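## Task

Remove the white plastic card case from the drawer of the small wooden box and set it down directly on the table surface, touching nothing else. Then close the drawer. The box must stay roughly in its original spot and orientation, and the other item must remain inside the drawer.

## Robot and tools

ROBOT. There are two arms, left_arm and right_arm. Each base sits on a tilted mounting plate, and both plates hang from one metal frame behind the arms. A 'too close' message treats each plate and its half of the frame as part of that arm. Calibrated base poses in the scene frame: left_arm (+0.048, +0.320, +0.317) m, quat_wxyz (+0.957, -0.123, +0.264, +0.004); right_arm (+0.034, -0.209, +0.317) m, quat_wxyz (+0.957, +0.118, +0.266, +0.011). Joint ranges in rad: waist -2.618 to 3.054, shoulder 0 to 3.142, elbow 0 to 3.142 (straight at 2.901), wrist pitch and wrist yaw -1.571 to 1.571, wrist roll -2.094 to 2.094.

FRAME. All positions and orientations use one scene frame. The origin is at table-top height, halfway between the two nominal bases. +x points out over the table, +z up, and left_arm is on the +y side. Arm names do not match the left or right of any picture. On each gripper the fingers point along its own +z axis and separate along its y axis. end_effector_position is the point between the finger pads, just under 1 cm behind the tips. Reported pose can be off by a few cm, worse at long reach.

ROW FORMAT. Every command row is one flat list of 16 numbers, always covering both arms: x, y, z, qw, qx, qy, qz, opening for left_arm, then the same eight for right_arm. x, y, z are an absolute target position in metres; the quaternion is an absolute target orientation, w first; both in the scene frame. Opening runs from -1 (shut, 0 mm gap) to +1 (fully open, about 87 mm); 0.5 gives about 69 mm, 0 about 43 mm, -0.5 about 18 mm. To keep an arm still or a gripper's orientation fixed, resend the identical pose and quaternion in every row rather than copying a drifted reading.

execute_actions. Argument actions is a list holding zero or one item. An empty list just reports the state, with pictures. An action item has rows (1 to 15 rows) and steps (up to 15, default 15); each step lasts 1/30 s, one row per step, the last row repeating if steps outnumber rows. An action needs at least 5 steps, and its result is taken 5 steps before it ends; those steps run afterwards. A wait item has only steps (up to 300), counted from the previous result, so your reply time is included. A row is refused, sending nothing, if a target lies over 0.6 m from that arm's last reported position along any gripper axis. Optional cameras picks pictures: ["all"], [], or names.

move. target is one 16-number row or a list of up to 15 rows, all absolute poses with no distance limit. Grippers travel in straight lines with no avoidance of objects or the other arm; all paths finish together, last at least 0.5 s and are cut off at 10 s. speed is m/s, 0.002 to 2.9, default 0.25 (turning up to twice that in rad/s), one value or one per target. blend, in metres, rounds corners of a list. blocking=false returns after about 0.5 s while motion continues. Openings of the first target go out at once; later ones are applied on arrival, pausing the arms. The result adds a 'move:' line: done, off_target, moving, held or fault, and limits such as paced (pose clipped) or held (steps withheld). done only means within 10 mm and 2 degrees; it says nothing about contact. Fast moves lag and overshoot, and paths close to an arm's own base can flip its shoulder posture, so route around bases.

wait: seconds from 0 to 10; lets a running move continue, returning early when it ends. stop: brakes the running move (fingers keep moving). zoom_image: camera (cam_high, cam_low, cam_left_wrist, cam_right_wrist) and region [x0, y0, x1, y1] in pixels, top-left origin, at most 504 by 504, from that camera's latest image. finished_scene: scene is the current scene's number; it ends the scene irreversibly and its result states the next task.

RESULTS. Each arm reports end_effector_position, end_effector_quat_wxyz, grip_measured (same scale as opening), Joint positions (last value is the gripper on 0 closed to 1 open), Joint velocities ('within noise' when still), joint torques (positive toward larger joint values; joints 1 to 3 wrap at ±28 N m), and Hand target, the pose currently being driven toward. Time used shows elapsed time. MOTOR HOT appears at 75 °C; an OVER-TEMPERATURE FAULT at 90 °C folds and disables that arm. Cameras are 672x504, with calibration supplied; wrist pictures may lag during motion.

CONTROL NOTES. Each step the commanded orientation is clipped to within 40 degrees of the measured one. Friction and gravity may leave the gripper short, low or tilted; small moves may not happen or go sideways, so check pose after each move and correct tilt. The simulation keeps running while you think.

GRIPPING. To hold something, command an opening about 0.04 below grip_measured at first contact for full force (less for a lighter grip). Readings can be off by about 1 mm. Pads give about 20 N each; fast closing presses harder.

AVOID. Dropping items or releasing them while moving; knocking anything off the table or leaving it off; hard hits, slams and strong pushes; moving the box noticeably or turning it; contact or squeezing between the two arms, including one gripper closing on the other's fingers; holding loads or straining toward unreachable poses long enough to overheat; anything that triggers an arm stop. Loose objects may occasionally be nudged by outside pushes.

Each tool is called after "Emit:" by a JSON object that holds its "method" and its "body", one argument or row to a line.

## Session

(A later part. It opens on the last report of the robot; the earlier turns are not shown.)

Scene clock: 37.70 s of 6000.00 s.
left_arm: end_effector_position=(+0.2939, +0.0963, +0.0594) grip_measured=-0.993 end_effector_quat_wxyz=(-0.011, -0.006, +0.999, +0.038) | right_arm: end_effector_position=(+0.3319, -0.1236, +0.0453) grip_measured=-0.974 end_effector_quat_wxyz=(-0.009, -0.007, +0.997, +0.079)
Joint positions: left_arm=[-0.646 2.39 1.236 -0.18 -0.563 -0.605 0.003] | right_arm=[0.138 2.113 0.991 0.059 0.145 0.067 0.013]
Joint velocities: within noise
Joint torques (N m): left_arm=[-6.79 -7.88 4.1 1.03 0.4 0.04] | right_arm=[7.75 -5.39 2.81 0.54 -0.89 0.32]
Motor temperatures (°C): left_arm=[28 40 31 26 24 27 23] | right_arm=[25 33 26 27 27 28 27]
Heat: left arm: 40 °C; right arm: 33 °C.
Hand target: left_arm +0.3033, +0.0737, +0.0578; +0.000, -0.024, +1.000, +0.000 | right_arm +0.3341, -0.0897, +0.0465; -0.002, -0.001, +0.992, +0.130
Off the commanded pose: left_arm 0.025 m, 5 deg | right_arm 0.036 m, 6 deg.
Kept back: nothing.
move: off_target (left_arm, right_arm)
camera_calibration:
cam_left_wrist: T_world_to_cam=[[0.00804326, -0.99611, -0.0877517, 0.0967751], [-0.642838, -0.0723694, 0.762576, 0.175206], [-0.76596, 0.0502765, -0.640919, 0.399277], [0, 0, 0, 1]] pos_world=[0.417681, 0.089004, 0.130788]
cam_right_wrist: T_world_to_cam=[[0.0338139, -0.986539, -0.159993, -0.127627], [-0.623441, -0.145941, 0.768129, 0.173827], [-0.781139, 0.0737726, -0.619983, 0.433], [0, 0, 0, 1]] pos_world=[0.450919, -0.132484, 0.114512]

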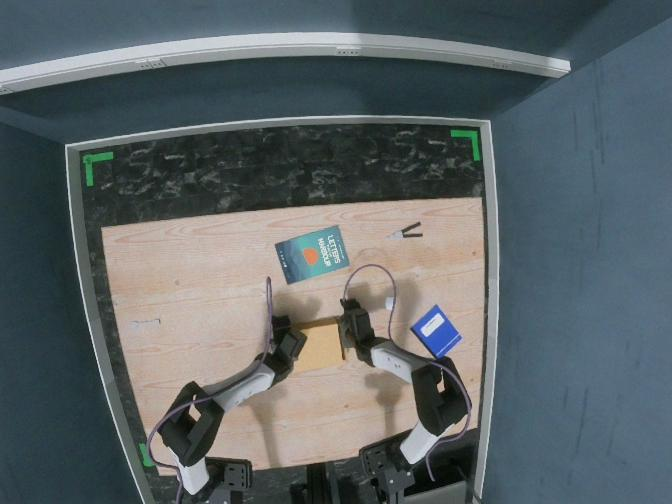

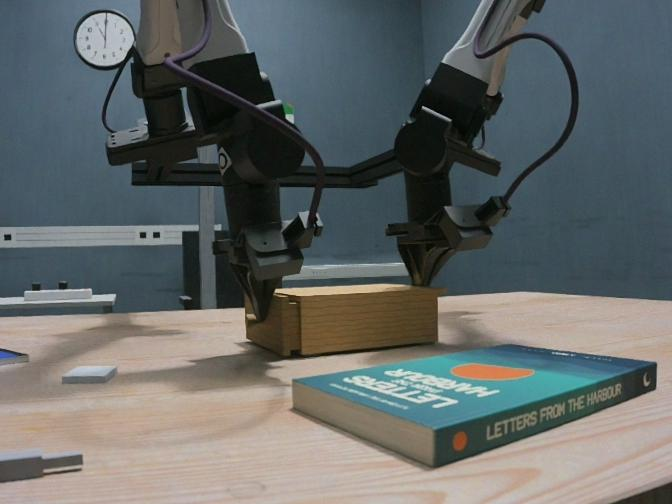

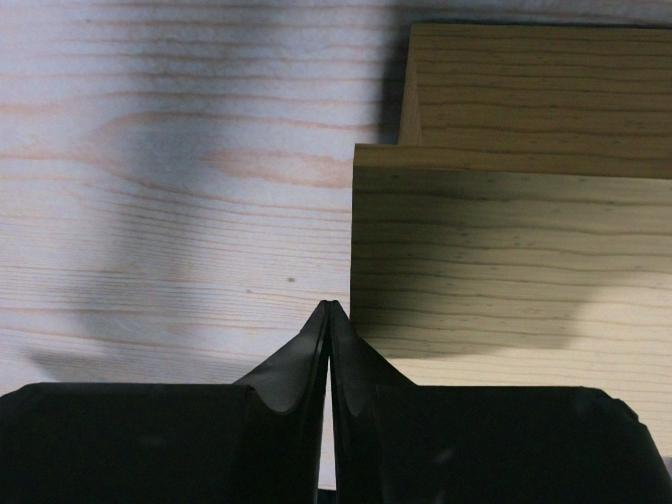

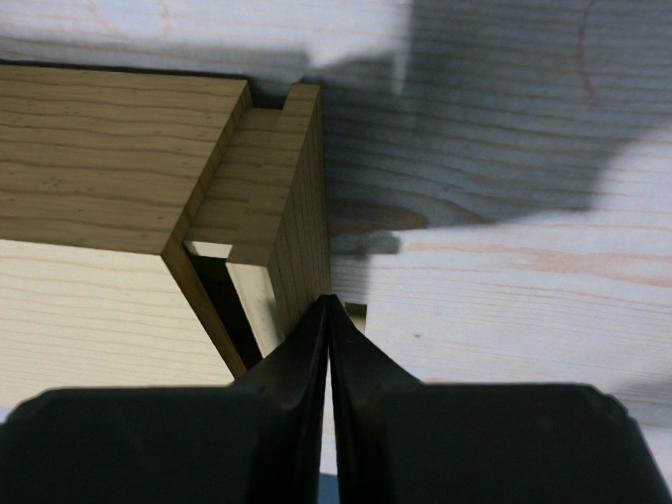

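Emit:
{"method": "move", "body": {
  "target": [
    [0.303, 0.073, 0.056, 0, -0.025, 0.9997, 0, -1, 0.334, -0.066, 0.044, 0, 0, 0.9914, 0.1305, -1]
  ],
  "speed": [0.07]
}}

Emit:
{"method": "zoom_image", "body": {
  "camera": "cam_right_wrist",
  "region": [100, 50, 400, 400]
}}

Emit:
{"method": "zoom_image", "body": {
  "camera": "cam_low",
  "region": [220, 270, 460, 380]
}}

Scene clock: 38.67 s of 6000.00 s.
left_arm: end_effector_position=(+0.2921, +0.1032, +0.0602) grip_measured=-0.993 end_effector_quat_wxyz=(-0.013, +0.001, +0.999, +0.053) | right_arm: end_effector_position=(+0.3310, -0.1163, +0.0453) grip_measured=-0.974 end_effector_quat_wxyz=(-0.010, -0.009, +0.998, +0.056)
Joint positions: left_arm=[-0.646 2.39 1.236 -0.203 -0.587 -0.604 0.003] | right_arm=[0.181 2.129 1.007 0.046 0.212 0.104 0.013]
Joint velocities: within noise
Joint torques (N m): left_arm=[-6.82 -8.17 4.08 1.19 0.58 0.02] | right_arm=[9.5 -5.12 3.52 0.56 -1.26 0.43]
Motor temperatures (°C): left_arm=[28 40 31 27 24 27 23] | right_arm=[25 33 26 27 27 28 27]
Heat: left arm: 40 °C; right arm: 33 °C.
Hand target: left_arm +0.3036, +0.0742, +0.0589; +0.000, -0.024, +1.000, +0.001 | right_arm +0.3322, -0.0692, +0.0486; -0.004, -0.002, +0.992, +0.129
Off the commanded pose: left_arm 0.032 m, 7 deg | right_arm 0.050 m, 9 deg.
Kept back: nothing.
move: off_target (left_arm, right_arm)
camera_calibration:
cam_left_wrist: T_world_to_cam=[[-0.00634161, -0.992958, -0.118297, 0.109545], [-0.641383, -0.0867212, 0.762304, 0.175103], [-0.767195, 0.0807076, -0.636316, 0.395017], [0, 0, 0, 1]] pos_world=[0.416058, 0.0920778, 0.130832]
cam_right_wrist: T_world_to_cam=[[0.0369892, -0.992839, -0.113589, -0.124308], [-0.621969, -0.11184, 0.775014, 0.177445], [-0.782168, 0.0419816, -0.621652, 0.428359], [0, 0, 0, 1]] pos_world=[0.450012, -0.121556, 0.114648]

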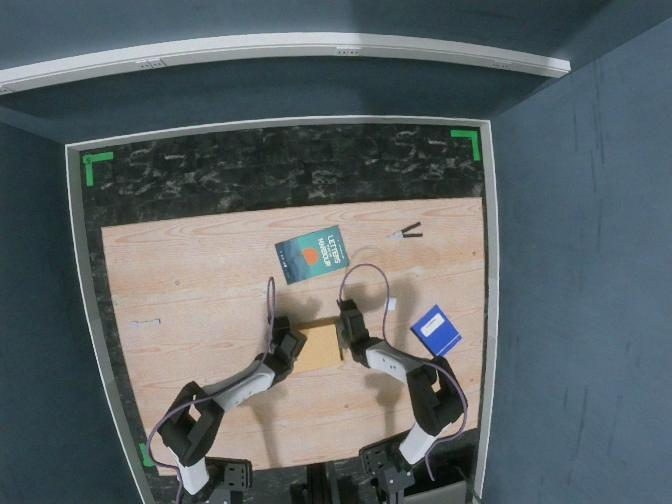

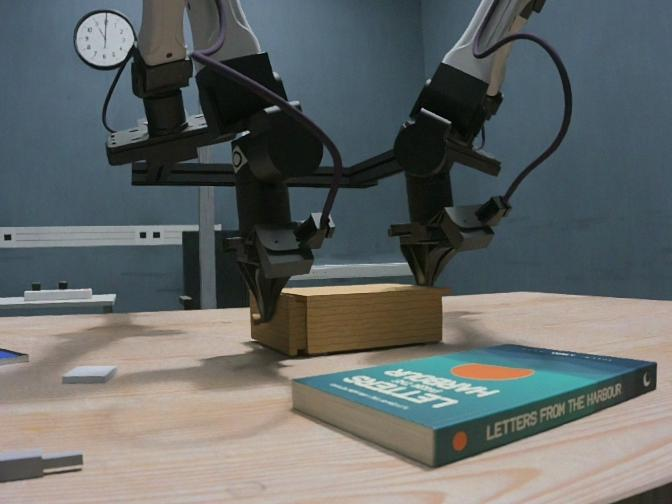

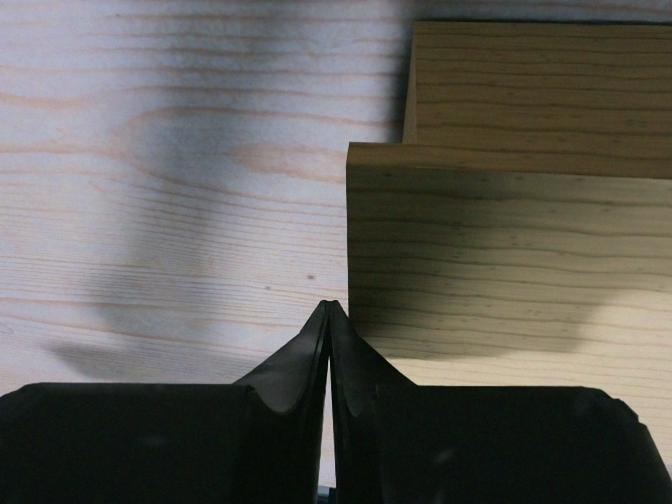

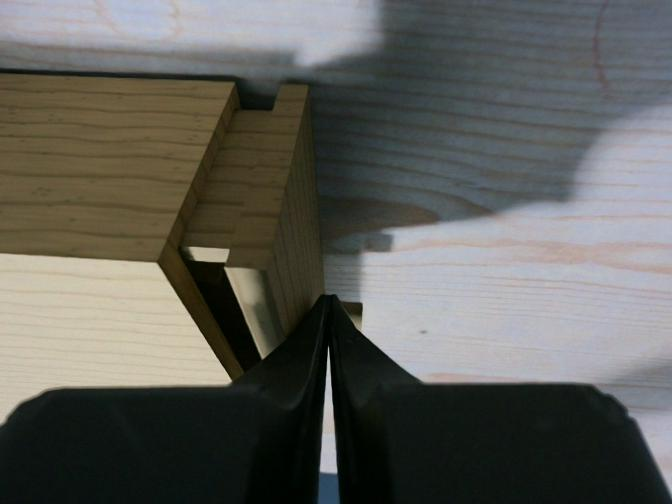

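Scaled by 1.440 from the camera's 672x504 image, which has a finer 960x720 frame.

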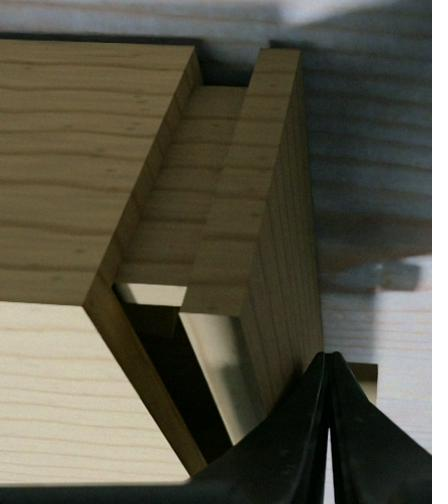

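Scaled by 2.100 from the camera's 672x504 image, which has a finer 960x720 frame.

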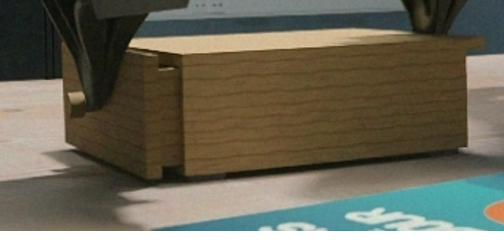

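Emit:
{"method": "move", "body": {
  "target": [
    [0.320, 0.122, 0.057, 0, -0.025, 0.9997, 0, -1, 0.332, -0.108, 0.045, 0, 0, 0.9914, 0.1305, -1],
    [0.328, 0.108, 0.057, 0, -0.025, 0.9997, 0, -1, 0.332, -0.105, 0.045, 0, 0, 0.9914, 0.1305, -1],
    [0.328, 0.050, 0.056, 0, -0.025, 0.9997, 0, -1, 0.333, -0.060, 0.044, 0, 0, 0.9914, 0.1305, -1]
  ],
  "speed": [0.2, 0.15, 0.1]
}}

Emit:
{"method": "zoom_image", "body": {
  "camera": "cam_low",
  "region": [220, 270, 460, 380]
}}

Emit:
{"method": "zoom_image", "body": {
  "camera": "cam_high",
  "region": [240, 270, 410, 370]
}}

Scene clock: 41.03 s of 6000.00 s.
left_arm: end_effector_position=(+0.3290, +0.1078, +0.0613) grip_measured=-0.993 end_effector_quat_wxyz=(-0.005, +0.003, +0.996, +0.088) | right_arm: end_effector_position=(+0.3261, -0.0982, +0.0439) grip_measured=-0.974 end_effector_quat_wxyz=(-0.013, +0.003, +0.997, +0.076)
Joint positions: left_arm=[-0.622 2.423 1.402 -0.351 -0.648 -0.59 0.003] | right_arm=[0.206 2.151 1.009 0.061 0.182 0.15 0.013]
Joint velocities: within noise
Joint torques (N m): left_arm=[-10.55 -7.54 5.2 1.3 1.08 -0.27] | right_arm=[8.75 -5.39 3.82 0.54 -0.9 0.12]
Motor temperatures (°C): left_arm=[28 40 31 27 24 27 23] | right_arm=[26 33 26 27 27 28 27]
Heat: left arm: 40 °C; right arm: 33 °C.
Hand target: left_arm +0.3276, +0.0537, +0.0628; -0.003, -0.021, +1.000, +0.002 | right_arm +0.3318, -0.0618, +0.0468; -0.002, -0.001, +0.992, +0.130
Off the commanded pose: left_arm 0.058 m, 11 deg | right_arm 0.039 m, 6 deg.
Kept back: nothing.
move: off_target (left_arm, right_arm)
camera_calibration:
cam_left_wrist: T_world_to_cam=[[-0.0107133, -0.982379, -0.186593, 0.118875], [-0.653516, -0.134358, 0.744893, 0.208484], [-0.756837, 0.129922, -0.640561, 0.415176], [0, 0, 0, 1]] pos_world=[0.451742, 0.0908514, 0.132828]
cam_right_wrist: T_world_to_cam=[[0.0133343, -0.987971, -0.154066, -0.0964079], [-0.617713, -0.129301, 0.775701, 0.174358], [-0.78629, 0.0848252, -0.612007, 0.428019], [0, 0, 0, 1]] pos_world=[0.445536, -0.10901, 0.111848]

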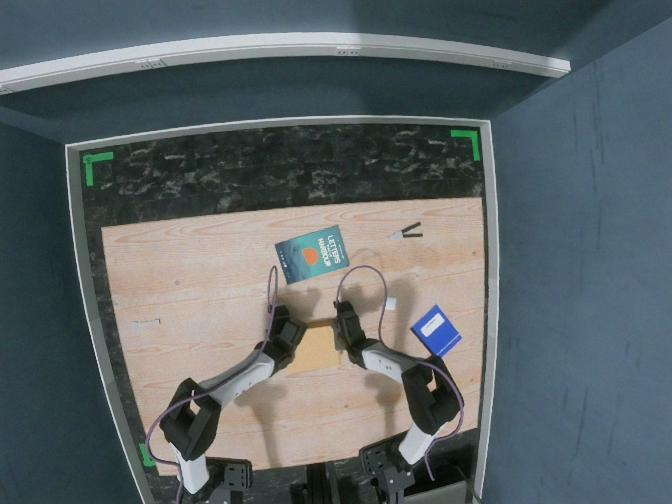

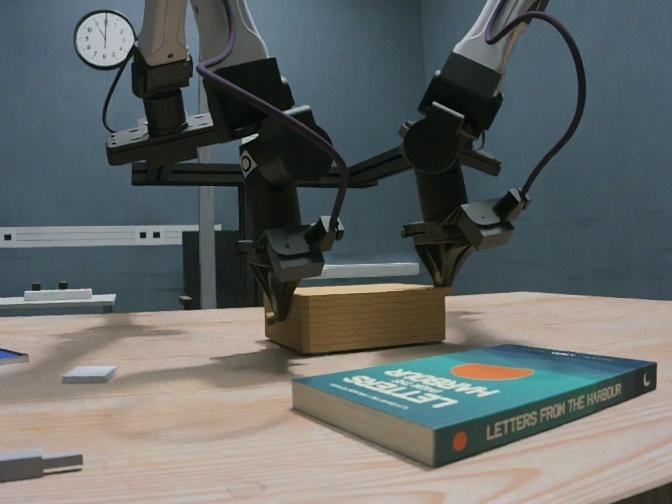

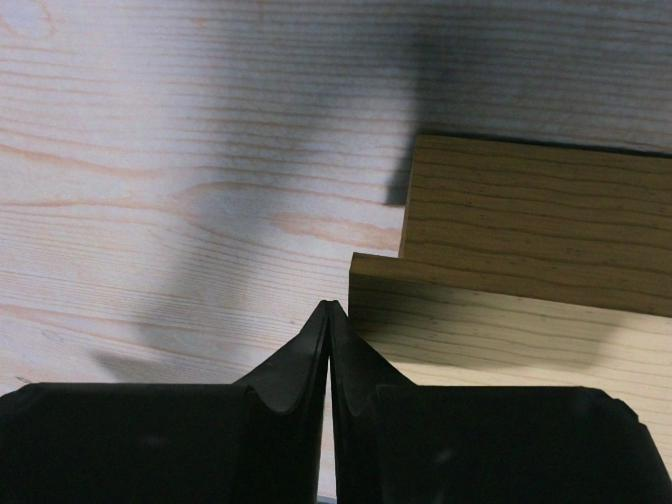

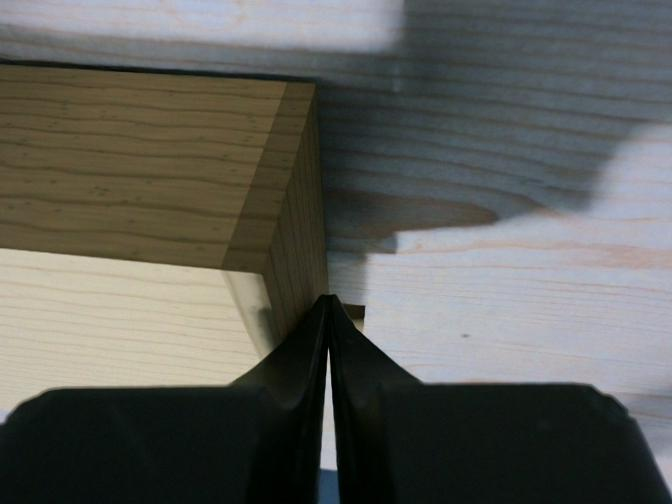

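Scaled by 2.100 from the camera's 672x504 image, which has a finer 960x720 frame.

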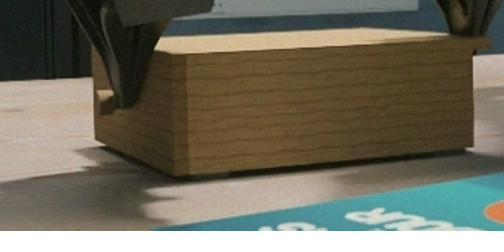

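Scaled by 2.965 from the camera's 672x504 image, which has a finer 960x720 frame.

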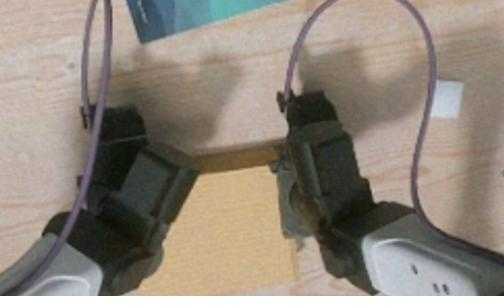

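Emit:
{"method": "move", "body": {
  "target": [0.326, 0.160, 0.060, 0, -0.025, 0.9997, 0, -1, 0.330, -0.165, 0.048, 0, 0, 0.9914, 0.1305, -1],
  "speed": 0.18,
  "cameras": ["cam_high", "cam_low"]
}}

Scene clock: 42.83 s of 6000.00 s.
left_arm: end_effector_position=(+0.3166, +0.1610, +0.0559) grip_measured=-0.993 end_effector_quat_wxyz=(-0.012, -0.019, +1.000, +0.011) | right_arm: end_effector_position=(+0.3176, -0.1637, +0.0383) grip_measured=-0.974 end_effector_quat_wxyz=(-0.017, +0.004, +0.992, +0.125)
Joint positions: left_arm=[-0.457 2.24 1.068 -0.031 -0.457 -0.409 0.003] | right_arm=[-0.028 2.09 0.934 0.088 -0.029 -0.055 0.013]
Joint velocities: within noise
Joint torques (N m): left_arm=[-4.37 -10.47 1.25 0.68 0.07 0.23] | right_arm=[2.61 -10.67 0.8 0.05 -0.27 -0.27]
Motor temperatures (°C): left_arm=[28 41 31 27 24 27 23] | right_arm=[26 33 26 27 27 28 27]
Heat: left arm: 41 °C; right arm: 33 °C.
Hand target: left_arm +0.3260, +0.1601, +0.0600; +0.000, -0.025, +1.000, +0.000 | right_arm +0.3297, -0.1648, +0.0476; +0.000, +0.000, +0.991, +0.130
Off the commanded pose: left_arm 0.010 m, 2 deg | right_arm 0.016 m, 2 deg.
Kept back: nothing.
move: off_target (right_arm)
Images, in order (width x height): cam_high 672x504, cam_low 672x504.

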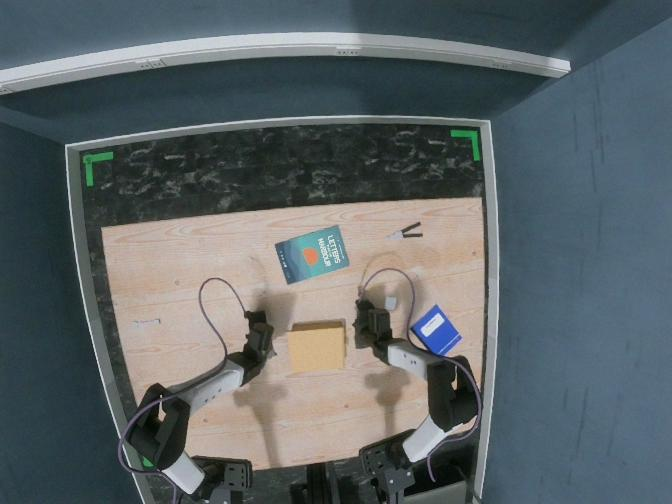

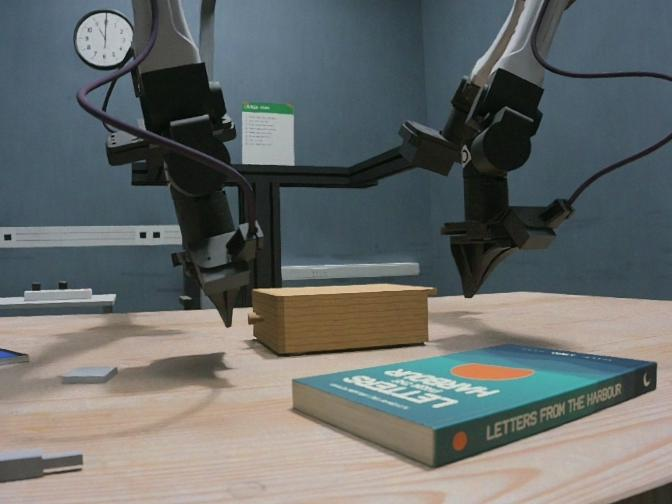

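Emit:
{"method": "zoom_image", "body": {
  "camera": "cam_low",
  "region": [200, 260, 480, 400]
}}

Emit:
{"method": "zoom_image", "body": {
  "camera": "cam_high",
  "region": [260, 290, 420, 400]
}}

Scaled by 1.800 from the camera's 672x504 image, which has a finer 960x720 frame.

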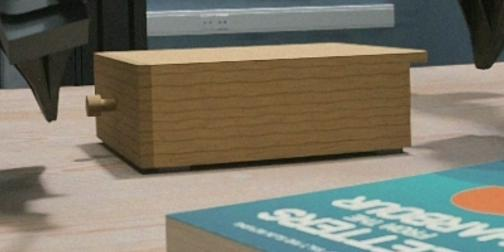

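Scaled by 3.150 from the camera's 672x504 image, which has a finer 960x720 frame.

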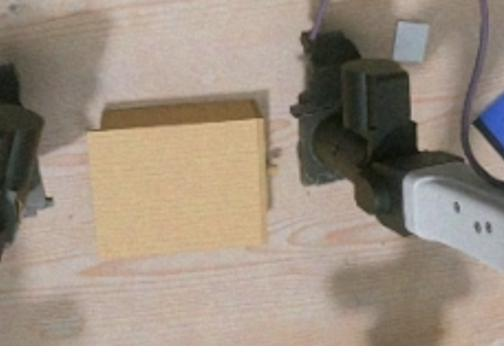

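Emit:
{"method": "finished_scene", "body": {
  "scene": 2
}}

The scene is finished: the task was done.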